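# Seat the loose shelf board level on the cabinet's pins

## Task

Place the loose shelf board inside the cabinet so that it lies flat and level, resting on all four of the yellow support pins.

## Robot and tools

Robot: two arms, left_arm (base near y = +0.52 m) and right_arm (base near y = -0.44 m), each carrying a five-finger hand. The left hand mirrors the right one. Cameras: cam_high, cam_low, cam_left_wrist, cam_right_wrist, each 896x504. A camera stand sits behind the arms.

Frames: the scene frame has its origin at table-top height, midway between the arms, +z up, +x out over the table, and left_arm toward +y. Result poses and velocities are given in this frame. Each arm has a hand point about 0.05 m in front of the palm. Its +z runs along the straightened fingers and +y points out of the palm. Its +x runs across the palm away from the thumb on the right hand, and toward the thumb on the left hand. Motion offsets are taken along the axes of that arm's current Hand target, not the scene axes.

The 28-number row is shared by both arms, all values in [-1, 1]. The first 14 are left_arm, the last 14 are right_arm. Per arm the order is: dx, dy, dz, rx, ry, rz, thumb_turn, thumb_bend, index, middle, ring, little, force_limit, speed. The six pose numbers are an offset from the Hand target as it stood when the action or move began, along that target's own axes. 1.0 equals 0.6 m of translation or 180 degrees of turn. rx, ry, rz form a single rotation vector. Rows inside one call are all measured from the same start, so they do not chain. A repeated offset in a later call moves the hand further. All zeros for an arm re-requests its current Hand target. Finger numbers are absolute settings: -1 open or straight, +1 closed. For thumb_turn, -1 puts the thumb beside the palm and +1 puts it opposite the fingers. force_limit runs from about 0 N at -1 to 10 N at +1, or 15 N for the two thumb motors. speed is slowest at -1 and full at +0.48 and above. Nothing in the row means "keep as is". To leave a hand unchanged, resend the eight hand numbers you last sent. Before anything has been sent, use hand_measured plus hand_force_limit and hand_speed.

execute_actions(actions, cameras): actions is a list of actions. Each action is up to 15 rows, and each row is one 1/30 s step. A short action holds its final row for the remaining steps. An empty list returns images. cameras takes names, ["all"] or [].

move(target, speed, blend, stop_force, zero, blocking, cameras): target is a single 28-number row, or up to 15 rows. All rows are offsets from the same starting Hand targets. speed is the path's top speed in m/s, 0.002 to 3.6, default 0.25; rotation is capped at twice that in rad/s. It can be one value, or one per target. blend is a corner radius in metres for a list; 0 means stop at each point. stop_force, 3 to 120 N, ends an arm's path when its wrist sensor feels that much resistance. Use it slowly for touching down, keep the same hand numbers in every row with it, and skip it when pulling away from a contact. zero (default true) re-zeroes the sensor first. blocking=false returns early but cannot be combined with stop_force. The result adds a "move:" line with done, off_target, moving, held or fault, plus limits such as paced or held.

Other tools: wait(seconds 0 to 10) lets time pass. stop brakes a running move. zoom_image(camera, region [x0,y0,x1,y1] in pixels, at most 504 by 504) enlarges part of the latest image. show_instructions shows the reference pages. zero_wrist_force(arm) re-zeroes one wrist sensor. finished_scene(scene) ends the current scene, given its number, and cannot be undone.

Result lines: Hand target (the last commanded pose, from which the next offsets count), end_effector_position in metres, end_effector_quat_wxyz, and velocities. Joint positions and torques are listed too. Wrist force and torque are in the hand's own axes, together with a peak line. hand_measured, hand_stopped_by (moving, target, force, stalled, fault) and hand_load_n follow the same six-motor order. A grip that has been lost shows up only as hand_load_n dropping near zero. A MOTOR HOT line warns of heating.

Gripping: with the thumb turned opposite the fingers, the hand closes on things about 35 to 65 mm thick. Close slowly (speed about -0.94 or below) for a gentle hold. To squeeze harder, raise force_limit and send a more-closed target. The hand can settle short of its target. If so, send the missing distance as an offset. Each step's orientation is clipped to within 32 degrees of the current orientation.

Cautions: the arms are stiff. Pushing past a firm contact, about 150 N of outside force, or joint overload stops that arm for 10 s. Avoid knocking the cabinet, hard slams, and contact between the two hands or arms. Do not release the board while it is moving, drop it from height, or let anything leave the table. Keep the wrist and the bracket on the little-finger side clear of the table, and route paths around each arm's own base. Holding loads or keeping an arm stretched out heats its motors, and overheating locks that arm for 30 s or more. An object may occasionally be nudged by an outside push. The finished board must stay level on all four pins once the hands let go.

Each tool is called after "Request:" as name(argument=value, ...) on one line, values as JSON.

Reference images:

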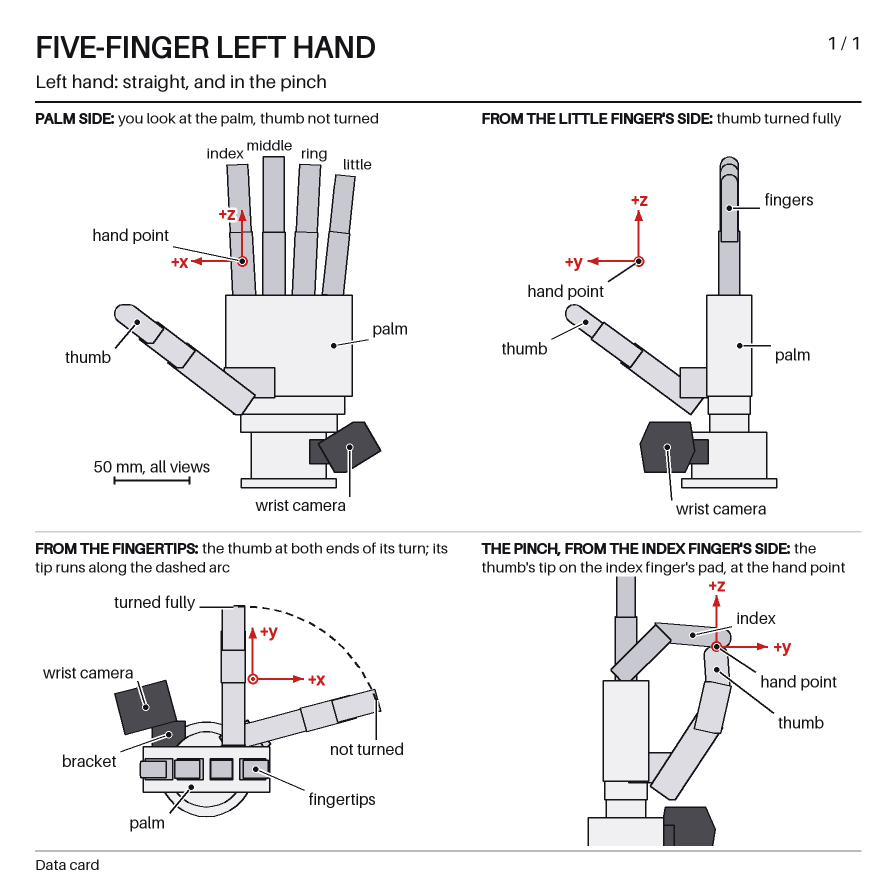

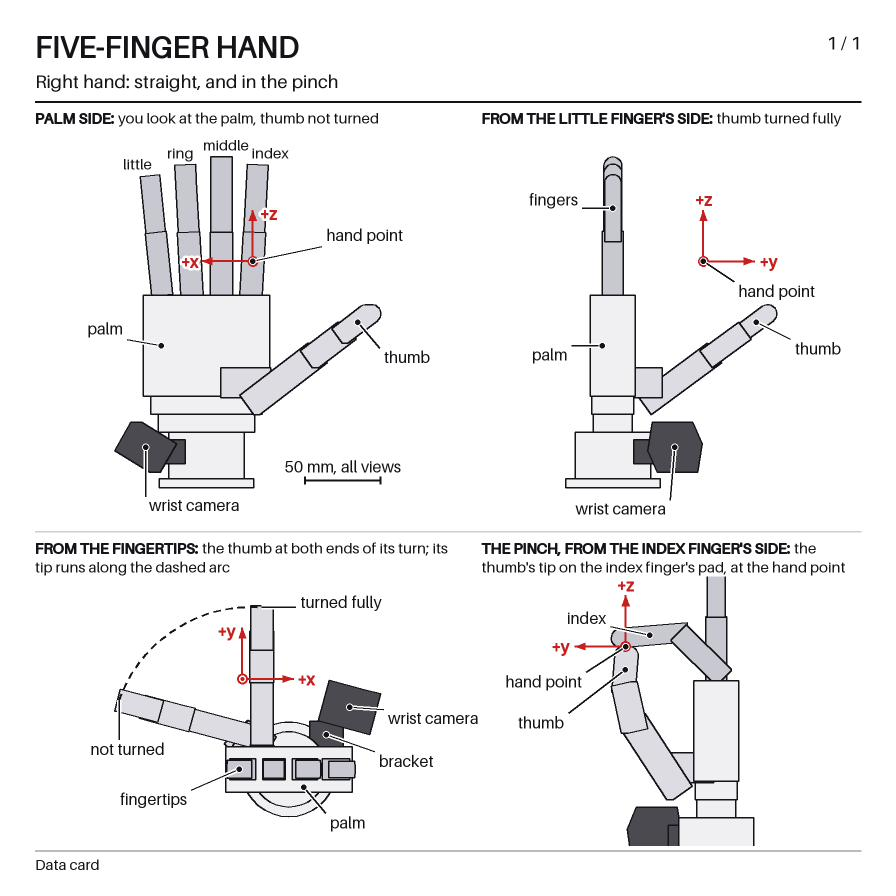

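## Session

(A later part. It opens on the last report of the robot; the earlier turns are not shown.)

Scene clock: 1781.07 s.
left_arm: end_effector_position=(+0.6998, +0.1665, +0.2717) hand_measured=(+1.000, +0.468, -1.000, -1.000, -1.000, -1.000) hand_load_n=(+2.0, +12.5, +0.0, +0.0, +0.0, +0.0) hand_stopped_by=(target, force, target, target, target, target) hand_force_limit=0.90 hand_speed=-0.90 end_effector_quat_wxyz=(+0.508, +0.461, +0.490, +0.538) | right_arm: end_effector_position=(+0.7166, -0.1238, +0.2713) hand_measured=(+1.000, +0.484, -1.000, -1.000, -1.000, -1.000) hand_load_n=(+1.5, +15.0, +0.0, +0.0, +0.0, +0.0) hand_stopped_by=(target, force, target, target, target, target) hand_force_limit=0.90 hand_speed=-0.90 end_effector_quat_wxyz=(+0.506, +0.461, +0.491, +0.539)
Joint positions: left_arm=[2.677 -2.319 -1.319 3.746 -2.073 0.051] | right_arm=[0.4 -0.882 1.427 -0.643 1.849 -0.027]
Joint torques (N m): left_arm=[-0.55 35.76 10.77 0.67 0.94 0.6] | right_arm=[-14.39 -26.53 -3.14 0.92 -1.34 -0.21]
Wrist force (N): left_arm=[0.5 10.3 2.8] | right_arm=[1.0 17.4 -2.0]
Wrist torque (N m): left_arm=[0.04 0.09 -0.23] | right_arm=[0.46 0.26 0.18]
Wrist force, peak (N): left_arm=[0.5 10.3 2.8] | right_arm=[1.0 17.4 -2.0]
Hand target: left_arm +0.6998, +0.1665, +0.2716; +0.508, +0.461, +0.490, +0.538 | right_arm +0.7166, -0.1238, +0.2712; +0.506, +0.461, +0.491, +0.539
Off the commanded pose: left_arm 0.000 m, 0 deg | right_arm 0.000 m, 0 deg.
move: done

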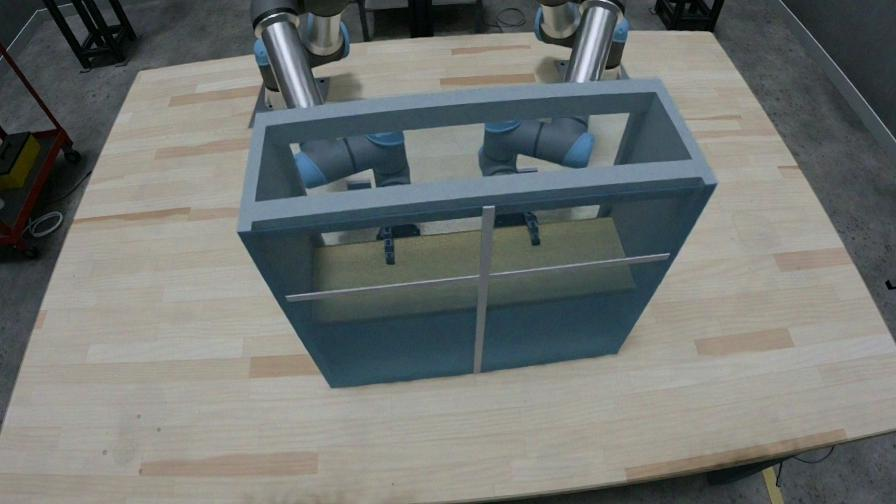

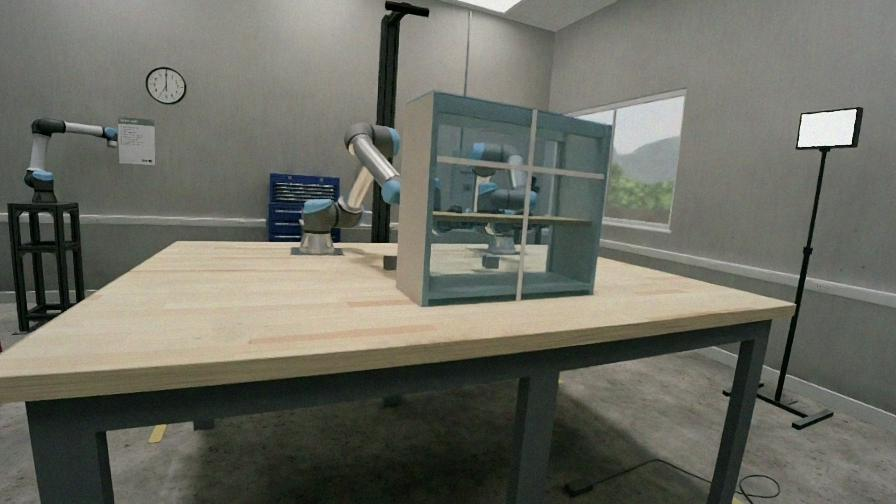

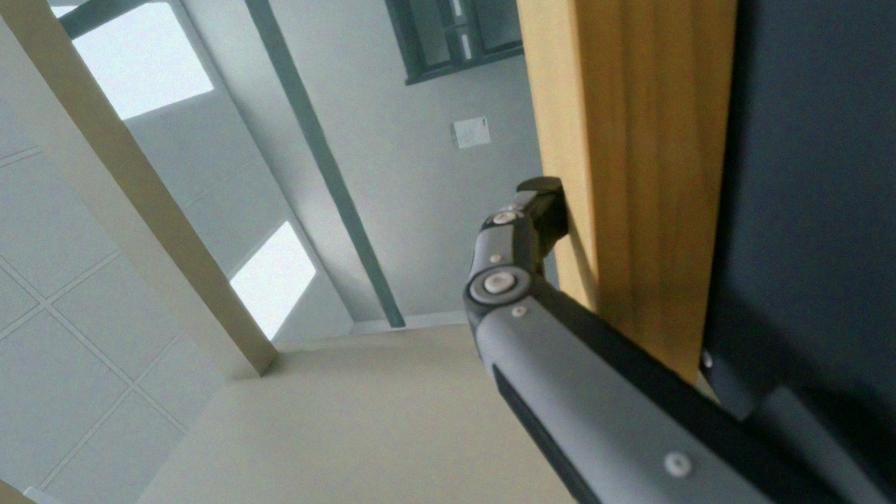

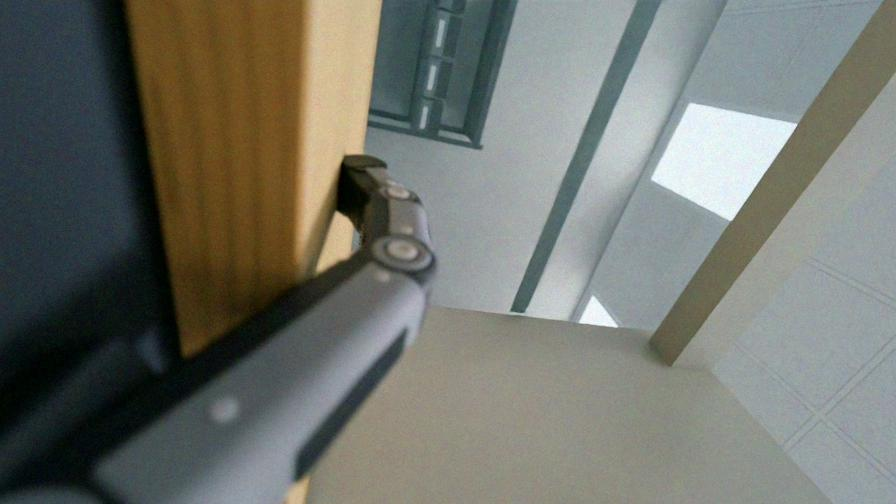

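Request:
move(target=[0,0.0017,0.00016,0,0,0,1,0.85,-1,-1,-1,-1,0.9,-0.9,0,0.0017,0.00016,0,0,0,1,0.85,-1,-1,-1,-1,0.9,-0.9], speed=0.02, cameras=["cam_high","cam_low","cam_left_wrist","cam_right_wrist"])

Scene clock: 1822.77 s.
left_arm: end_effector_position=(+0.6998, +0.1665, +0.2725) hand_measured=(+1.000, +0.468, -1.000, -1.000, -1.000, -1.000) hand_load_n=(+1.5, +12.0, +0.0, +0.0, +0.0, +0.0) hand_stopped_by=(target, force, target, target, target, target) hand_force_limit=0.90 hand_speed=-0.90 end_effector_quat_wxyz=(+0.508, +0.461, +0.490, +0.538) | right_arm: end_effector_position=(+0.7166, -0.1238, +0.2722) hand_measured=(+1.000, +0.484, -1.000, -1.000, -1.000, -1.000) hand_load_n=(+1.0, +14.0, +0.0, +0.0, +0.0, +0.0) hand_stopped_by=(target, force, target, target, target, target) hand_force_limit=0.90 hand_speed=-0.90 end_effector_quat_wxyz=(+0.506, +0.461, +0.491, +0.539)
Joint positions: left_arm=[2.677 -2.318 -1.318 3.744 -2.073 0.051] | right_arm=[0.4 -0.883 1.427 -0.641 1.849 -0.027]
Joint torques (N m): left_arm=[6.33 57.22 29.67 1.79 0.83 0.52] | right_arm=[-14.97 -54.85 -23.89 0.57 1.68 -0.03]
Wrist force (N): left_arm=[-1.0 -3.7 4.2] | right_arm=[1.9 4.6 -0.7]
Wrist torque (N m): left_arm=[-0.65 0.12 0.05] | right_arm=[-0.14 0.20 -0.09]
Wrist force, peak (N): left_arm=[0.4 12.0 2.6] | right_arm=[1.1 20.1 -1.6]
Hand target: left_arm +0.6998, +0.1665, +0.2726; +0.508, +0.461, +0.490, +0.538 | right_arm +0.7166, -0.1238, +0.2723; +0.506, +0.461, +0.491, +0.539
Off the commanded pose: left_arm 0.000 m, 0 deg | right_arm 0.000 m, 0 deg.
move: done

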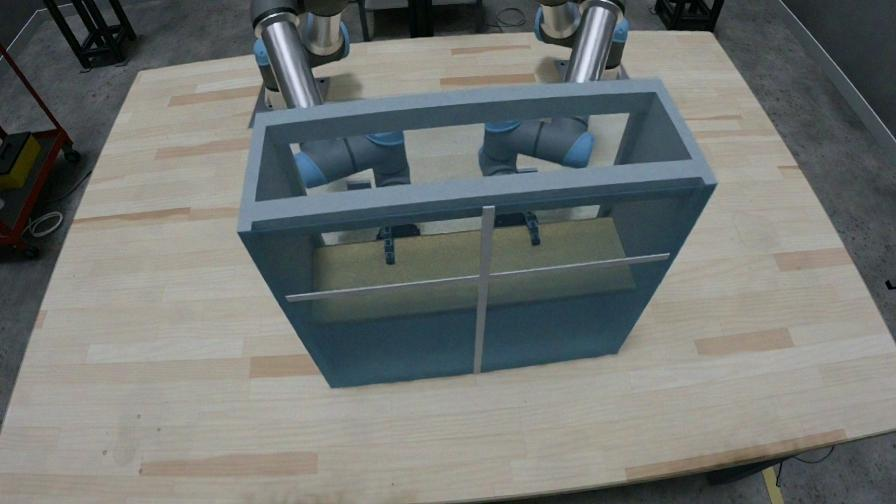

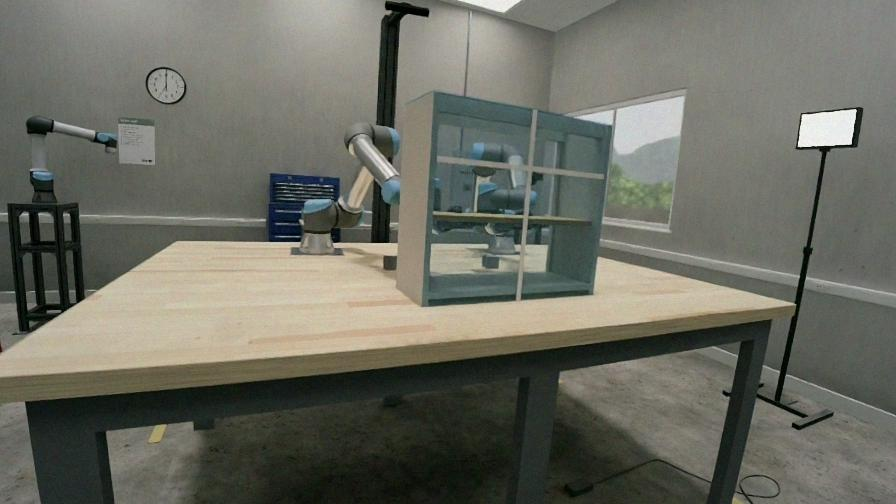

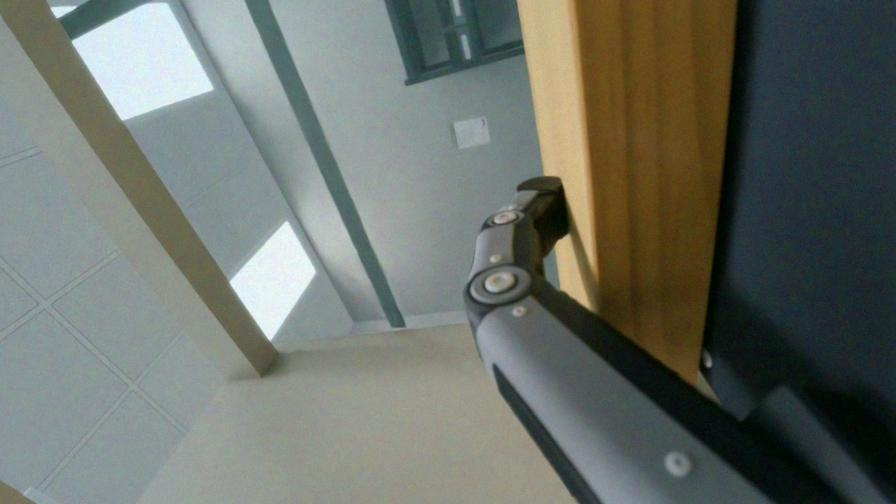

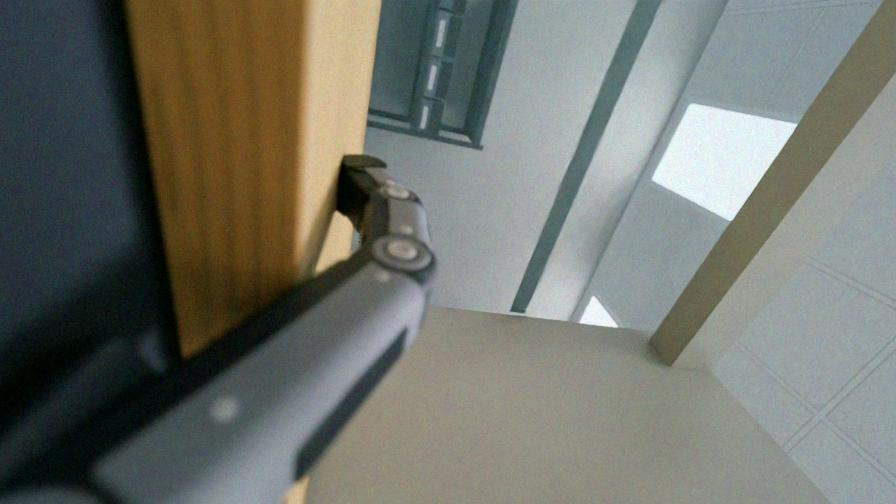

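Request:
zoom_image(camera="cam_low", region=[390, 80, 620, 310])

Request:
move(target=[0,0,0,0,0,0,1,-1,-1,-1,-1,-1,0.9,-0.6,0,0,0,0,0,0,1,-1,-1,-1,-1,-1,0.9,-0.6], cameras=["cam_high","cam_low","cam_left_wrist","cam_right_wrist"])

Scaled by 2.191 from the camera's 896x504 image, which has a finer 1280x720 frame.

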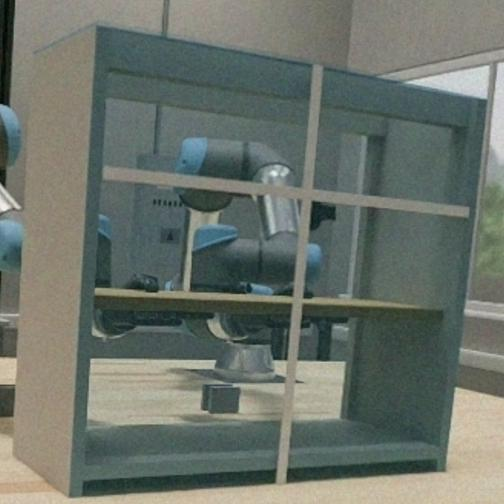

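Scene clock: 1832.77 s.
left_arm: end_effector_position=(+0.6998, +0.1665, +0.2726) hand_measured=(+1.000, -1.000, -1.000, -1.000, -1.000, -1.000) hand_load_n=(+0.0, +0.0, +0.0, +0.0, -0.5, +0.0) hand_stopped_by=(target, target, target, target, target, target) hand_force_limit=0.90 hand_speed=-0.60 end_effector_quat_wxyz=(+0.508, +0.461, +0.490, +0.538) | right_arm: end_effector_position=(+0.7166, -0.1238, +0.2723) hand_measured=(+1.000, -1.000, -1.000, -1.000, -1.000, -1.000) hand_load_n=(+0.0, +0.0, +0.0, +0.0, +0.0, +0.0) hand_stopped_by=(target, target, target, target, target, target) hand_force_limit=0.90 hand_speed=-0.60 end_effector_quat_wxyz=(+0.506, +0.461, +0.491, +0.539)
Joint positions: left_arm=[2.677 -2.318 -1.318 3.744 -2.073 0.051] | right_arm=[0.4 -0.883 1.427 -0.641 1.849 -0.027]
Joint torques (N m): left_arm=[9.37 54.96 26.93 3.96 0.65 0.02] | right_arm=[-12.19 -53.87 -24.05 -3.24 -1.35 0.55]
Wrist force (N): left_arm=[-0.1 -2.7 4.8] | right_arm=[-0.6 -0.8 -0.7]
Wrist torque (N m): left_arm=[-0.47 0.12 -0.05] | right_arm=[-0.18 0.23 -0.13]
Wrist force, peak (N): left_arm=[0.1 -3.1 4.8] | right_arm=[1.6 5.4 -0.7]
Hand target: left_arm +0.6998, +0.1665, +0.2726; +0.508, +0.461, +0.490, +0.538 | right_arm +0.7166, -0.1238, +0.2723; +0.506, +0.461, +0.491, +0.539
Off the commanded pose: left_arm 0.000 m, 0 deg | right_arm 0.000 m, 0 deg.
move: done

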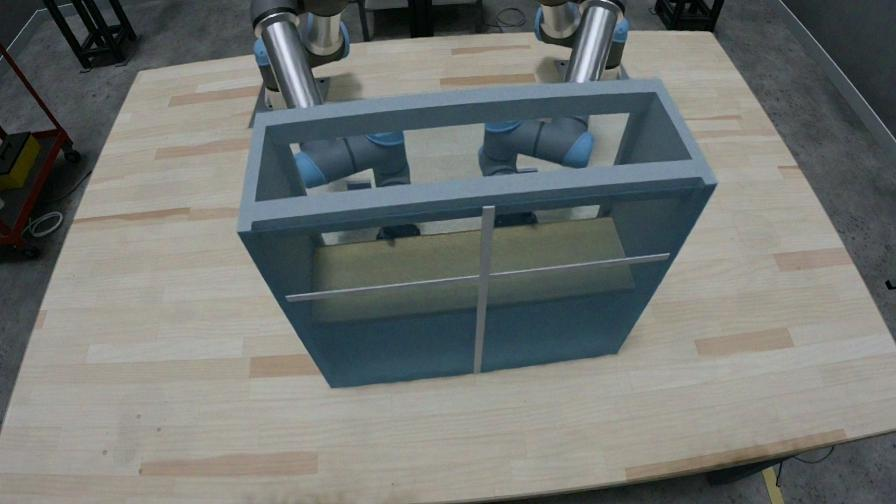

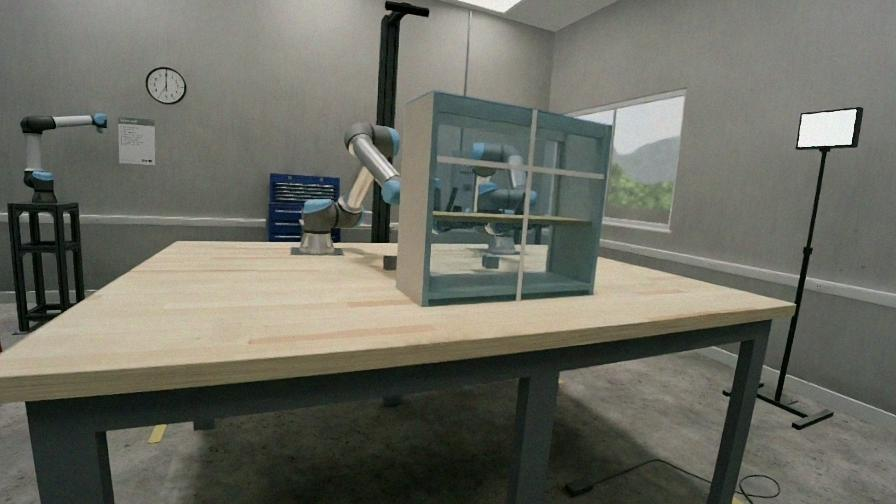

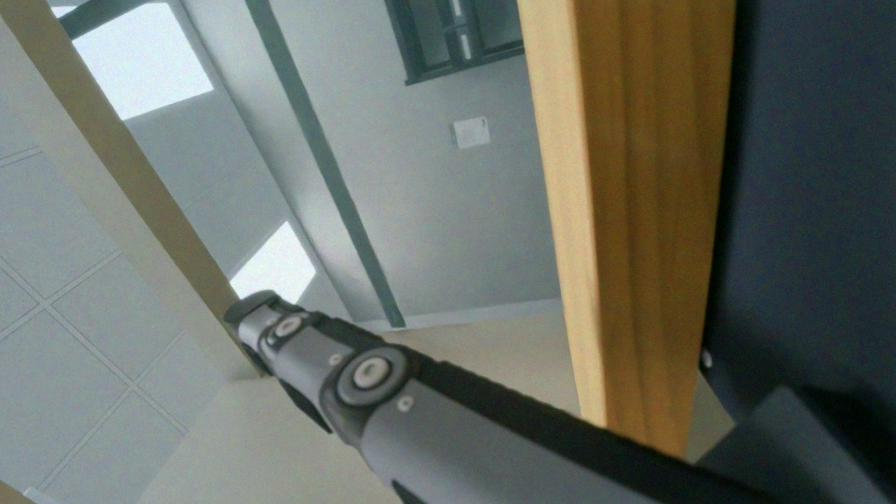

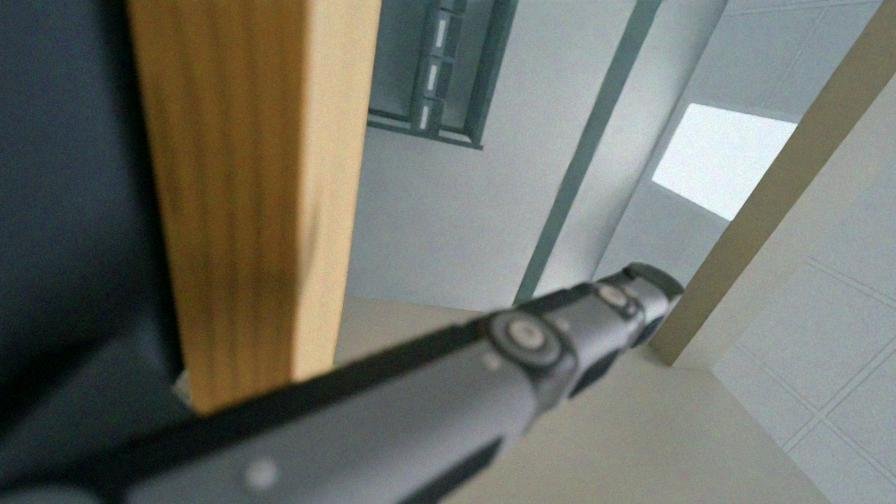

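Request:
move(target=[0,-0.0332,-0.0031,0,0,0,1,-1,-1,-1,-1,-1,0.9,-0.6,0,-0.0332,-0.0031,0,0,0,1,-1,-1,-1,-1,-1,0.9,-0.6], speed=0.03, cameras=["cam_high","cam_low","cam_left_wrist","cam_right_wrist"])

Request:
zoom_image(camera="cam_low", region=[390, 80, 620, 310])

Request:
zoom_image(camera="cam_high", region=[230, 70, 730, 400])

Scene clock: 1852.30 s.
left_arm: end_effector_position=(+0.6998, +0.1665, +0.2524) hand_measured=(+1.000, -1.000, -1.000, -1.000, -1.000, -1.000) hand_load_n=(+0.0, +0.0, +0.0, +0.0, +0.5, +0.5) hand_stopped_by=(target, target, target, target, target, target) hand_force_limit=0.90 hand_speed=-0.60 end_effector_quat_wxyz=(+0.508, +0.461, +0.490, +0.538) end_effector_velocity=(+0.001, +0.002, +0.002) end_effector_angular_velocity=(+0.001, +0.003, +0.002) | right_arm: end_effector_position=(+0.7166, -0.1238, +0.2520) hand_measured=(+1.000, -1.000, -1.000, -1.000, -1.000, -1.000) hand_load_n=(+0.0, +0.0, +0.0, +0.0, +0.0, +0.0) hand_stopped_by=(target, target, target, target, target, target) hand_force_limit=0.90 hand_speed=-0.60 end_effector_quat_wxyz=(+0.506, +0.461, +0.491, +0.539) end_effector_velocity=(+0.000, +0.000, +0.002) end_effector_angular_velocity=(-0.001, +0.002, -0.002)
Joint positions: left_arm=[2.677 -2.342 -1.332 3.782 -2.073 0.051] | right_arm=[0.4 -0.858 1.441 -0.681 1.849 -0.027]
Joint velocities: left_arm=[0.002 0.003 0.001 -0.008 0 0] | right_arm=[0 -0.003 -0.001 0.006 0.002 0]
Joint torques (N m): left_arm=[8.3 53.08 26.23 -0.5 -0.23 -1.49] | right_arm=[-14.99 -57.76 -23.46 1.2 -1.47 1.5]
Wrist force (N): left_arm=[0.7 2.7 4.3] | right_arm=[-1.0 0.1 -0.5]
Wrist torque (N m): left_arm=[-0.14 0.07 -0.16] | right_arm=[-0.11 0.26 -0.12]
Wrist force, peak (N): left_arm=[0.2 -3.4 4.5] | right_arm=[-1.1 -1.0 -0.7]
Hand target: left_arm +0.6998, +0.1665, +0.2526; +0.508, +0.461, +0.490, +0.538 | right_arm +0.7166, -0.1238, +0.2522; +0.506, +0.461, +0.491, +0.539
Off the commanded pose: left_arm 0.000 m, 0 deg | right_arm 0.000 m, 0 deg.
move: done

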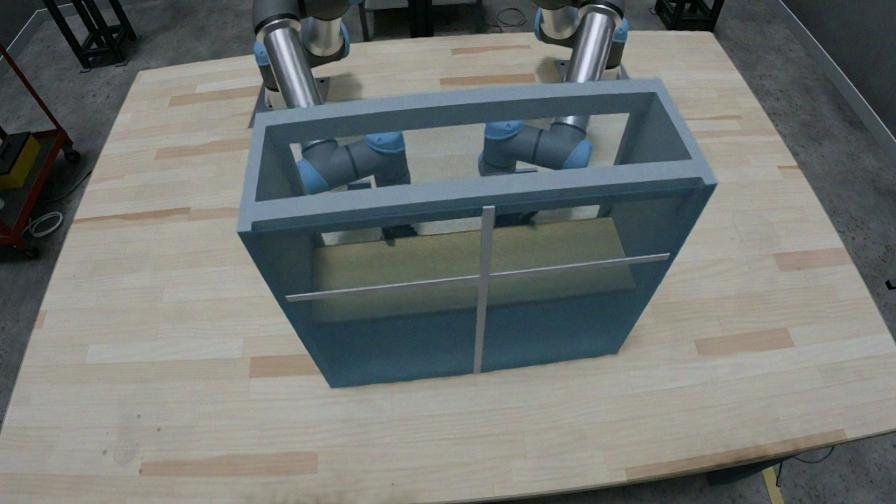

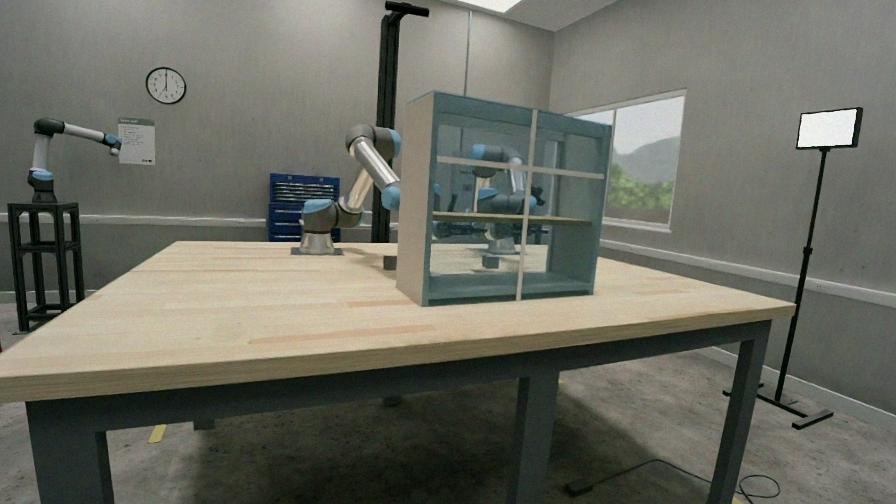

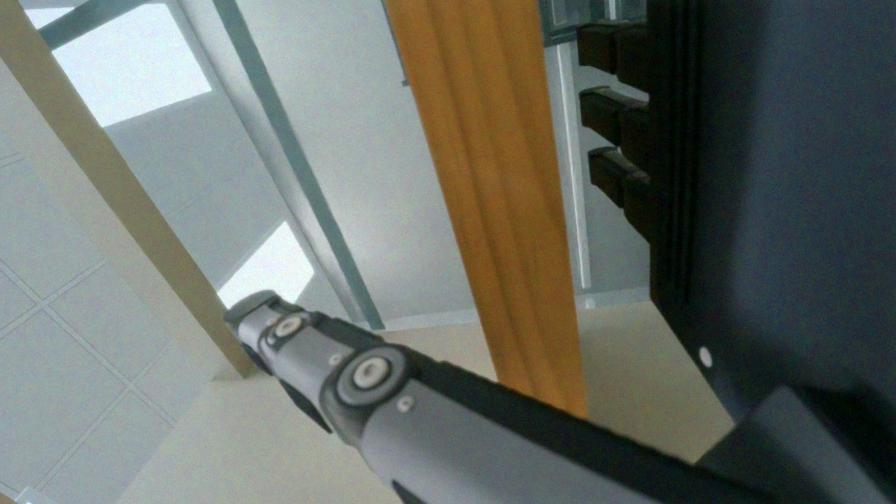

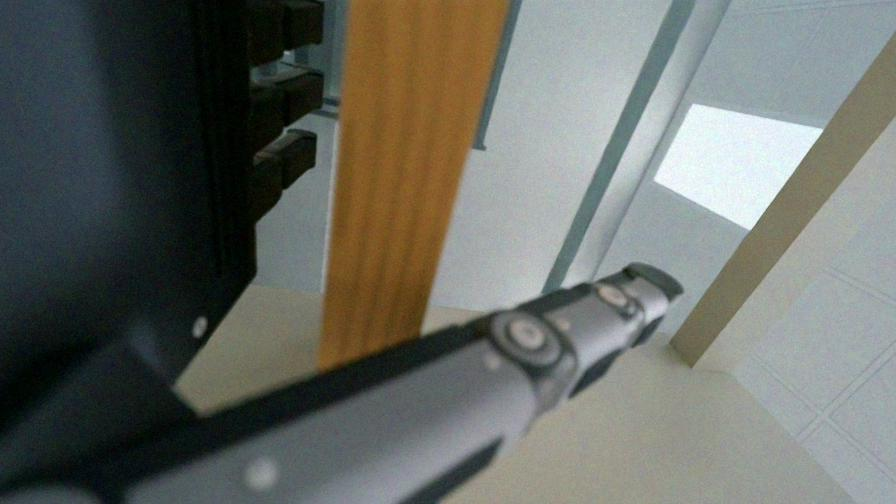

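Scaled by 2.191 from the camera's 896x504 image, which has a finer 1280x720 frame.

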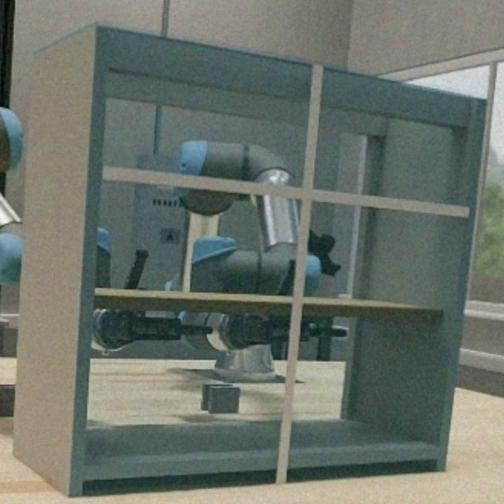

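Scaled by 1.008 from the camera's 896x504 image, which has a finer 1280x720 frame.

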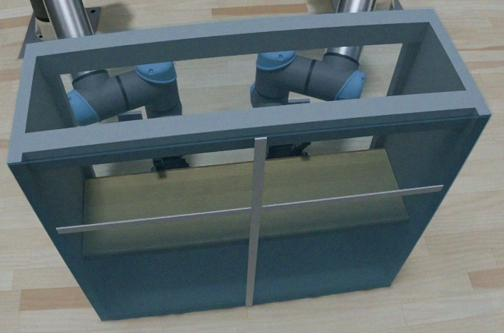

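Request:
move(target=[0,0.0155,-0.1659,0,0,0,1,-1,-1,-1,-1,-1,0.9,-0.6,0,0.0155,-0.1659,0,0,0,1,-1,-1,-1,-1,-1,0.9,-0.6], speed=0.08, stop_force=10, cameras=["cam_high","cam_low","cam_left_wrist","cam_right_wrist"])

Scene clock: 1889.07 s.
left_arm: end_effector_position=(+0.6000, +0.1606, +0.2524) hand_measured=(+1.000, -1.000, -1.000, -1.000, -1.000, -1.000) hand_load_n=(-0.5, -0.5, +0.0, +0.0, +0.0, +0.0) hand_stopped_by=(target, target, target, target, target, target) hand_force_limit=0.90 hand_speed=-0.60 end_effector_quat_wxyz=(+0.508, +0.461, +0.490, +0.538) | right_arm: end_effector_position=(+0.6168, -0.1301, +0.2522) hand_measured=(+1.000, -1.000, -1.000, -1.000, -1.000, -1.000) hand_load_n=(+0.0, -0.5, +0.0, +0.0, +0.0, +0.0) hand_stopped_by=(target, target, target, target, target, target) hand_force_limit=0.90 hand_speed=-0.60 end_effector_quat_wxyz=(+0.506, +0.461, +0.491, +0.539)
Joint positions: left_arm=[2.591 -2.196 -1.602 3.911 -2.158 0.062] | right_arm=[0.453 -1.024 1.74 -0.815 1.902 -0.033]
Joint torques (N m): left_arm=[9.42 42.43 11.99 2.3 -0.22 -2.57] | right_arm=[-14.67 -31.33 -8.36 0.87 -1.68 1.71]
Wrist force (N): left_arm=[0.6 3.0 4.5] | right_arm=[-1.0 -0.1 -0.5]
Wrist torque (N m): left_arm=[-0.09 0.13 -0.21] | right_arm=[-0.15 0.26 -0.12]
Wrist force, peak (N): left_arm=[1.0 2.6 5.6] | right_arm=[-1.1 0.0 -1.5]
Hand target: left_arm +0.6000, +0.1606, +0.2524; +0.508, +0.461, +0.490, +0.538 | right_arm +0.6168, -0.1301, +0.2522; +0.506, +0.461, +0.491, +0.539
Off the commanded pose: left_arm 0.000 m, 0 deg | right_arm 0.000 m, 0 deg.
move: done

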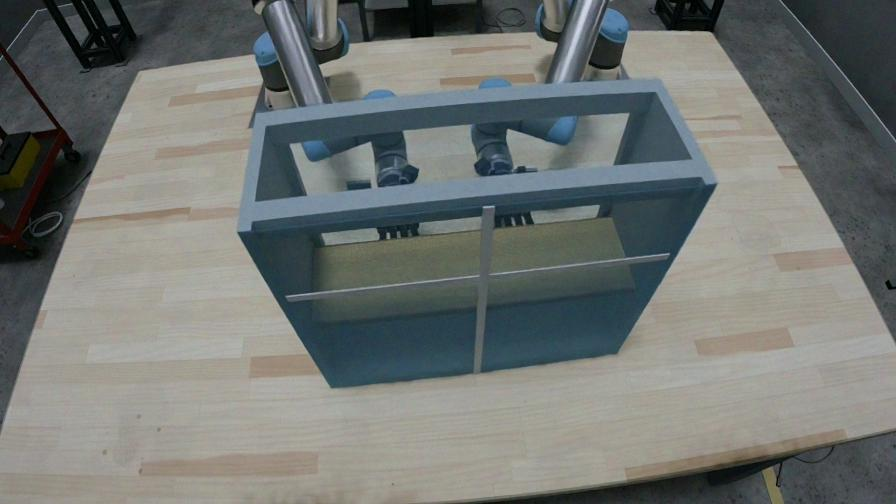

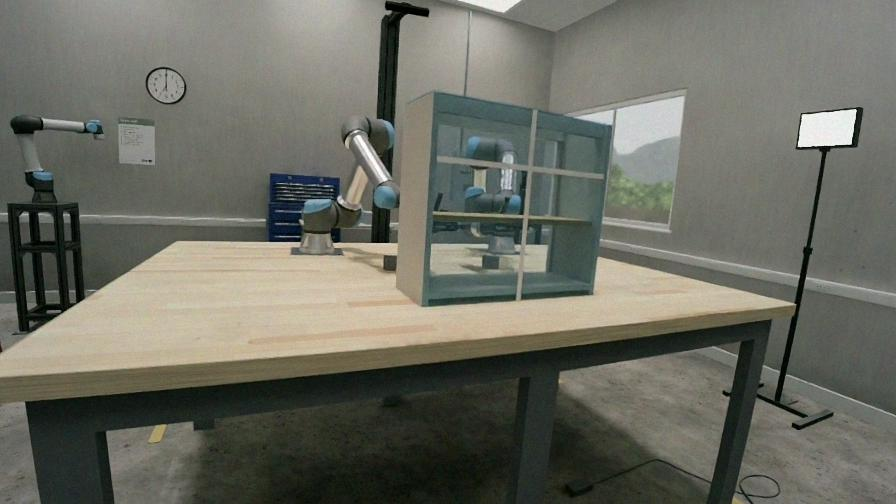

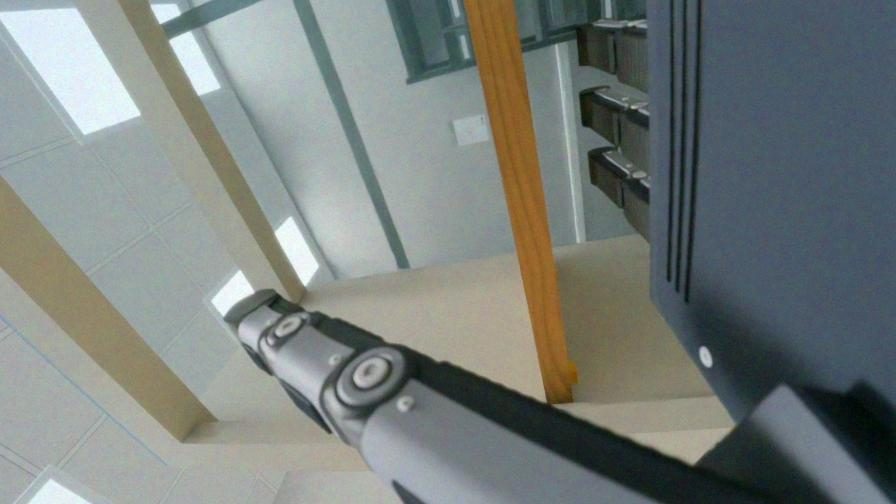

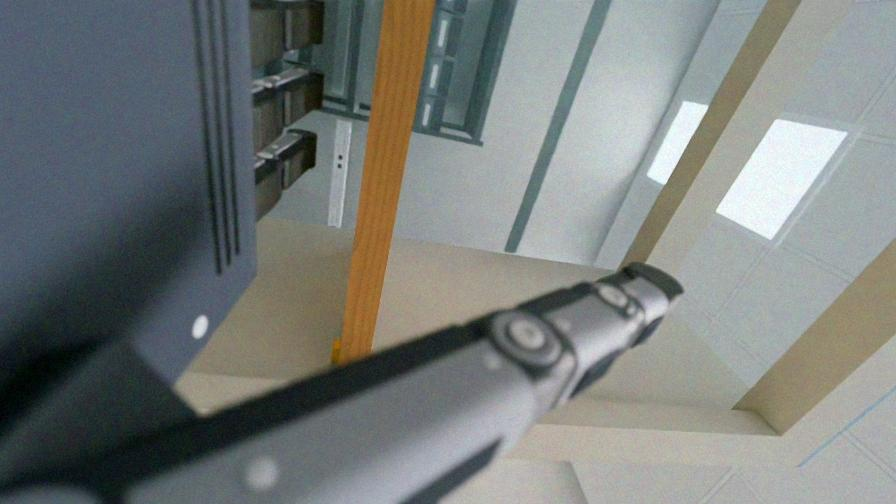

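Request:
move(target=[0,0.031,-0.3318,0,0,0,1,-1,-1,-1,-1,-1,0.9,-0.6,0,0.031,-0.3318,0,0,0,1,-1,-1,-1,-1,-1,0.9,-0.6], speed=0.15, stop_force=15, cameras=["cam_high","cam_low","cam_left_wrist","cam_right_wrist"])

Request:
zoom_image(camera="cam_left_wrist", region=[300, 0, 700, 450])

Request:
zoom_image(camera="cam_right_wrist", region=[200, 0, 650, 450])

Request:
zoom_image(camera="cam_low", region=[410, 170, 620, 310])

Scene clock: 1901.47 s.
left_arm: end_effector_position=(+0.4004, +0.1488, +0.2521) hand_measured=(+1.000, -1.000, -1.000, -1.000, -1.000, -1.000) hand_load_n=(+0.0, +0.0, +0.5, +0.0, +0.0, +0.0) hand_stopped_by=(target, target, target, target, target, target) hand_force_limit=0.90 hand_speed=-0.60 end_effector_quat_wxyz=(+0.508, +0.461, +0.490, +0.538) | right_arm: end_effector_position=(+0.4173, -0.1427, +0.2520) hand_measured=(+1.000, -1.000, -1.000, -1.000, -1.000, -1.000) hand_load_n=(+0.0, +0.0, +0.0, +0.0, +0.0, +0.0) hand_stopped_by=(target, target, target, target, target, target) hand_force_limit=0.90 hand_speed=-0.60 end_effector_quat_wxyz=(+0.506, +0.461, +0.491, +0.539)
Joint positions: left_arm=[2.333 -1.982 -1.972 4.097 -2.414 0.106] | right_arm=[0.637 -1.306 2.197 -0.999 2.085 -0.054]
Joint torques (N m): left_arm=[-9.78 37.43 9.57 2.74 -1.21 -2.8] | right_arm=[-8.1 -32.94 -5.54 0.55 1.56 2.02]
Wrist force (N): left_arm=[0.4 3.0 4.1] | right_arm=[-0.9 0.3 -0.9]
Wrist torque (N m): left_arm=[-0.12 0.13 -0.16] | right_arm=[-0.08 0.25 -0.12]
Wrist force, peak (N): left_arm=[1.2 3.0 5.8] | right_arm=[-1.0 0.5 -1.9]
Hand target: left_arm +0.4004, +0.1488, +0.2521; +0.508, +0.461, +0.490, +0.538 | right_arm +0.4173, -0.1427, +0.2520; +0.506, +0.461, +0.491, +0.539
Off the commanded pose: left_arm 0.000 m, 0 deg | right_arm 0.000 m, 0 deg.
move: done

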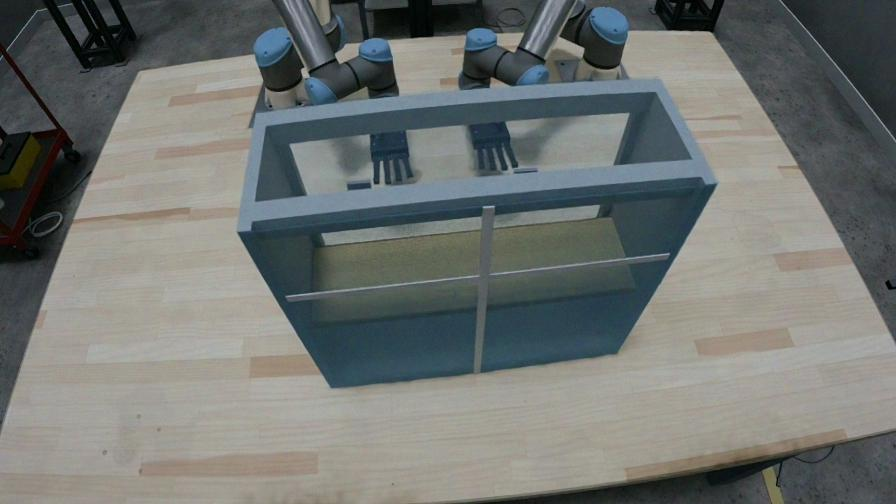

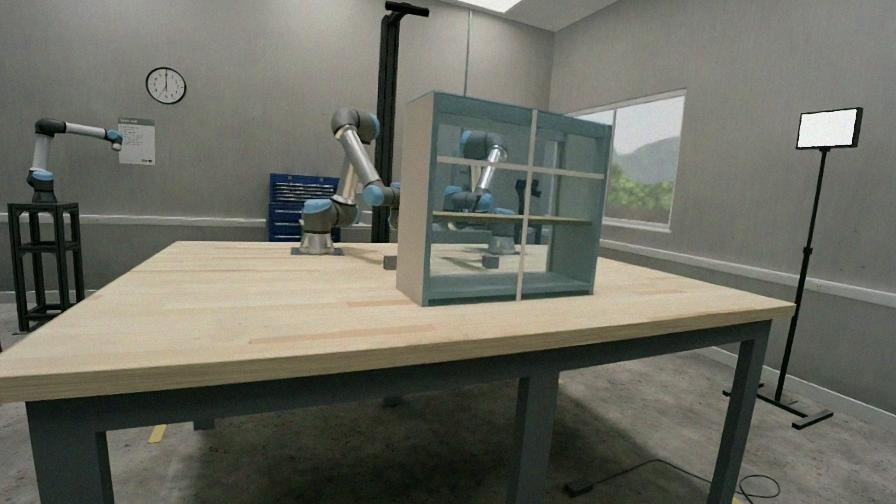

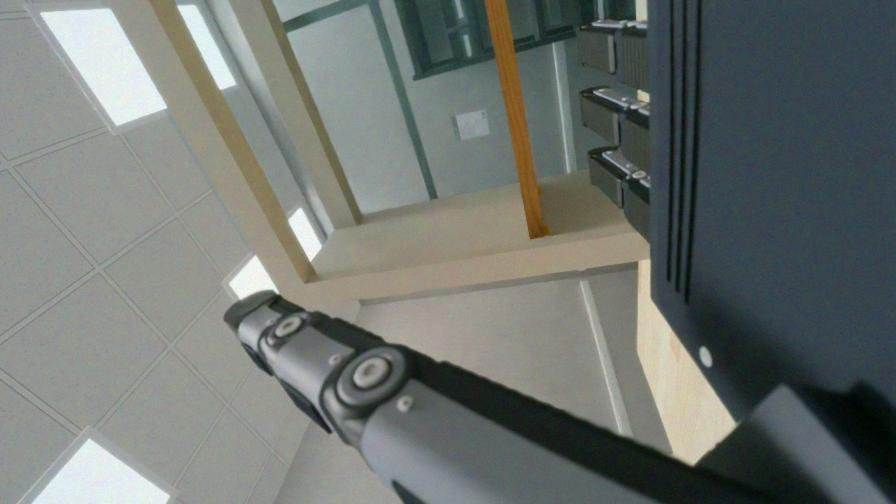

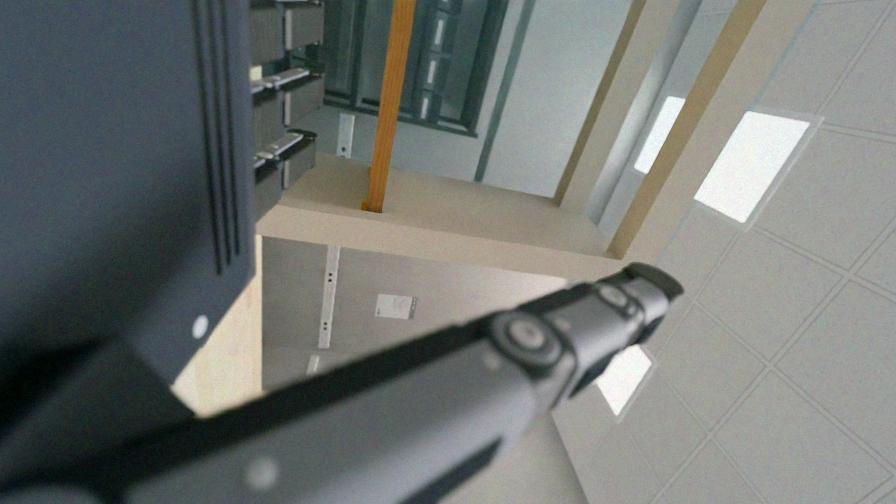

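Scaled by 1.120 from the camera's 896x504 image, which has a finer 1280x720 frame.

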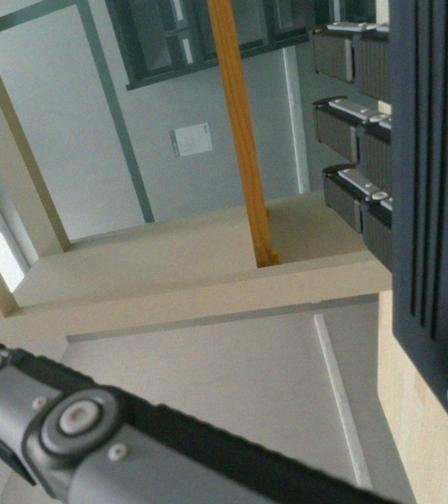

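Scaled by 1.120 from the camera's 896x504 image, which has a finer 1280x720 frame.

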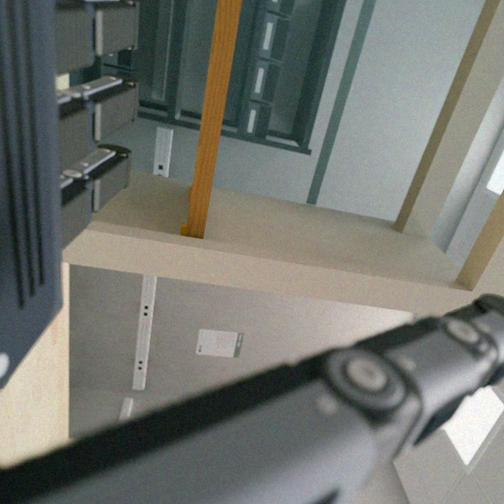

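Scaled by 2.400 from the camera's 896x504 image, which has a finer 1280x720 frame.

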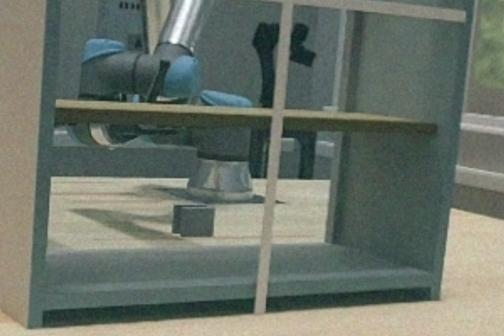

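Request:
finished_scene(scene=1)

The scene is finished: the task was done.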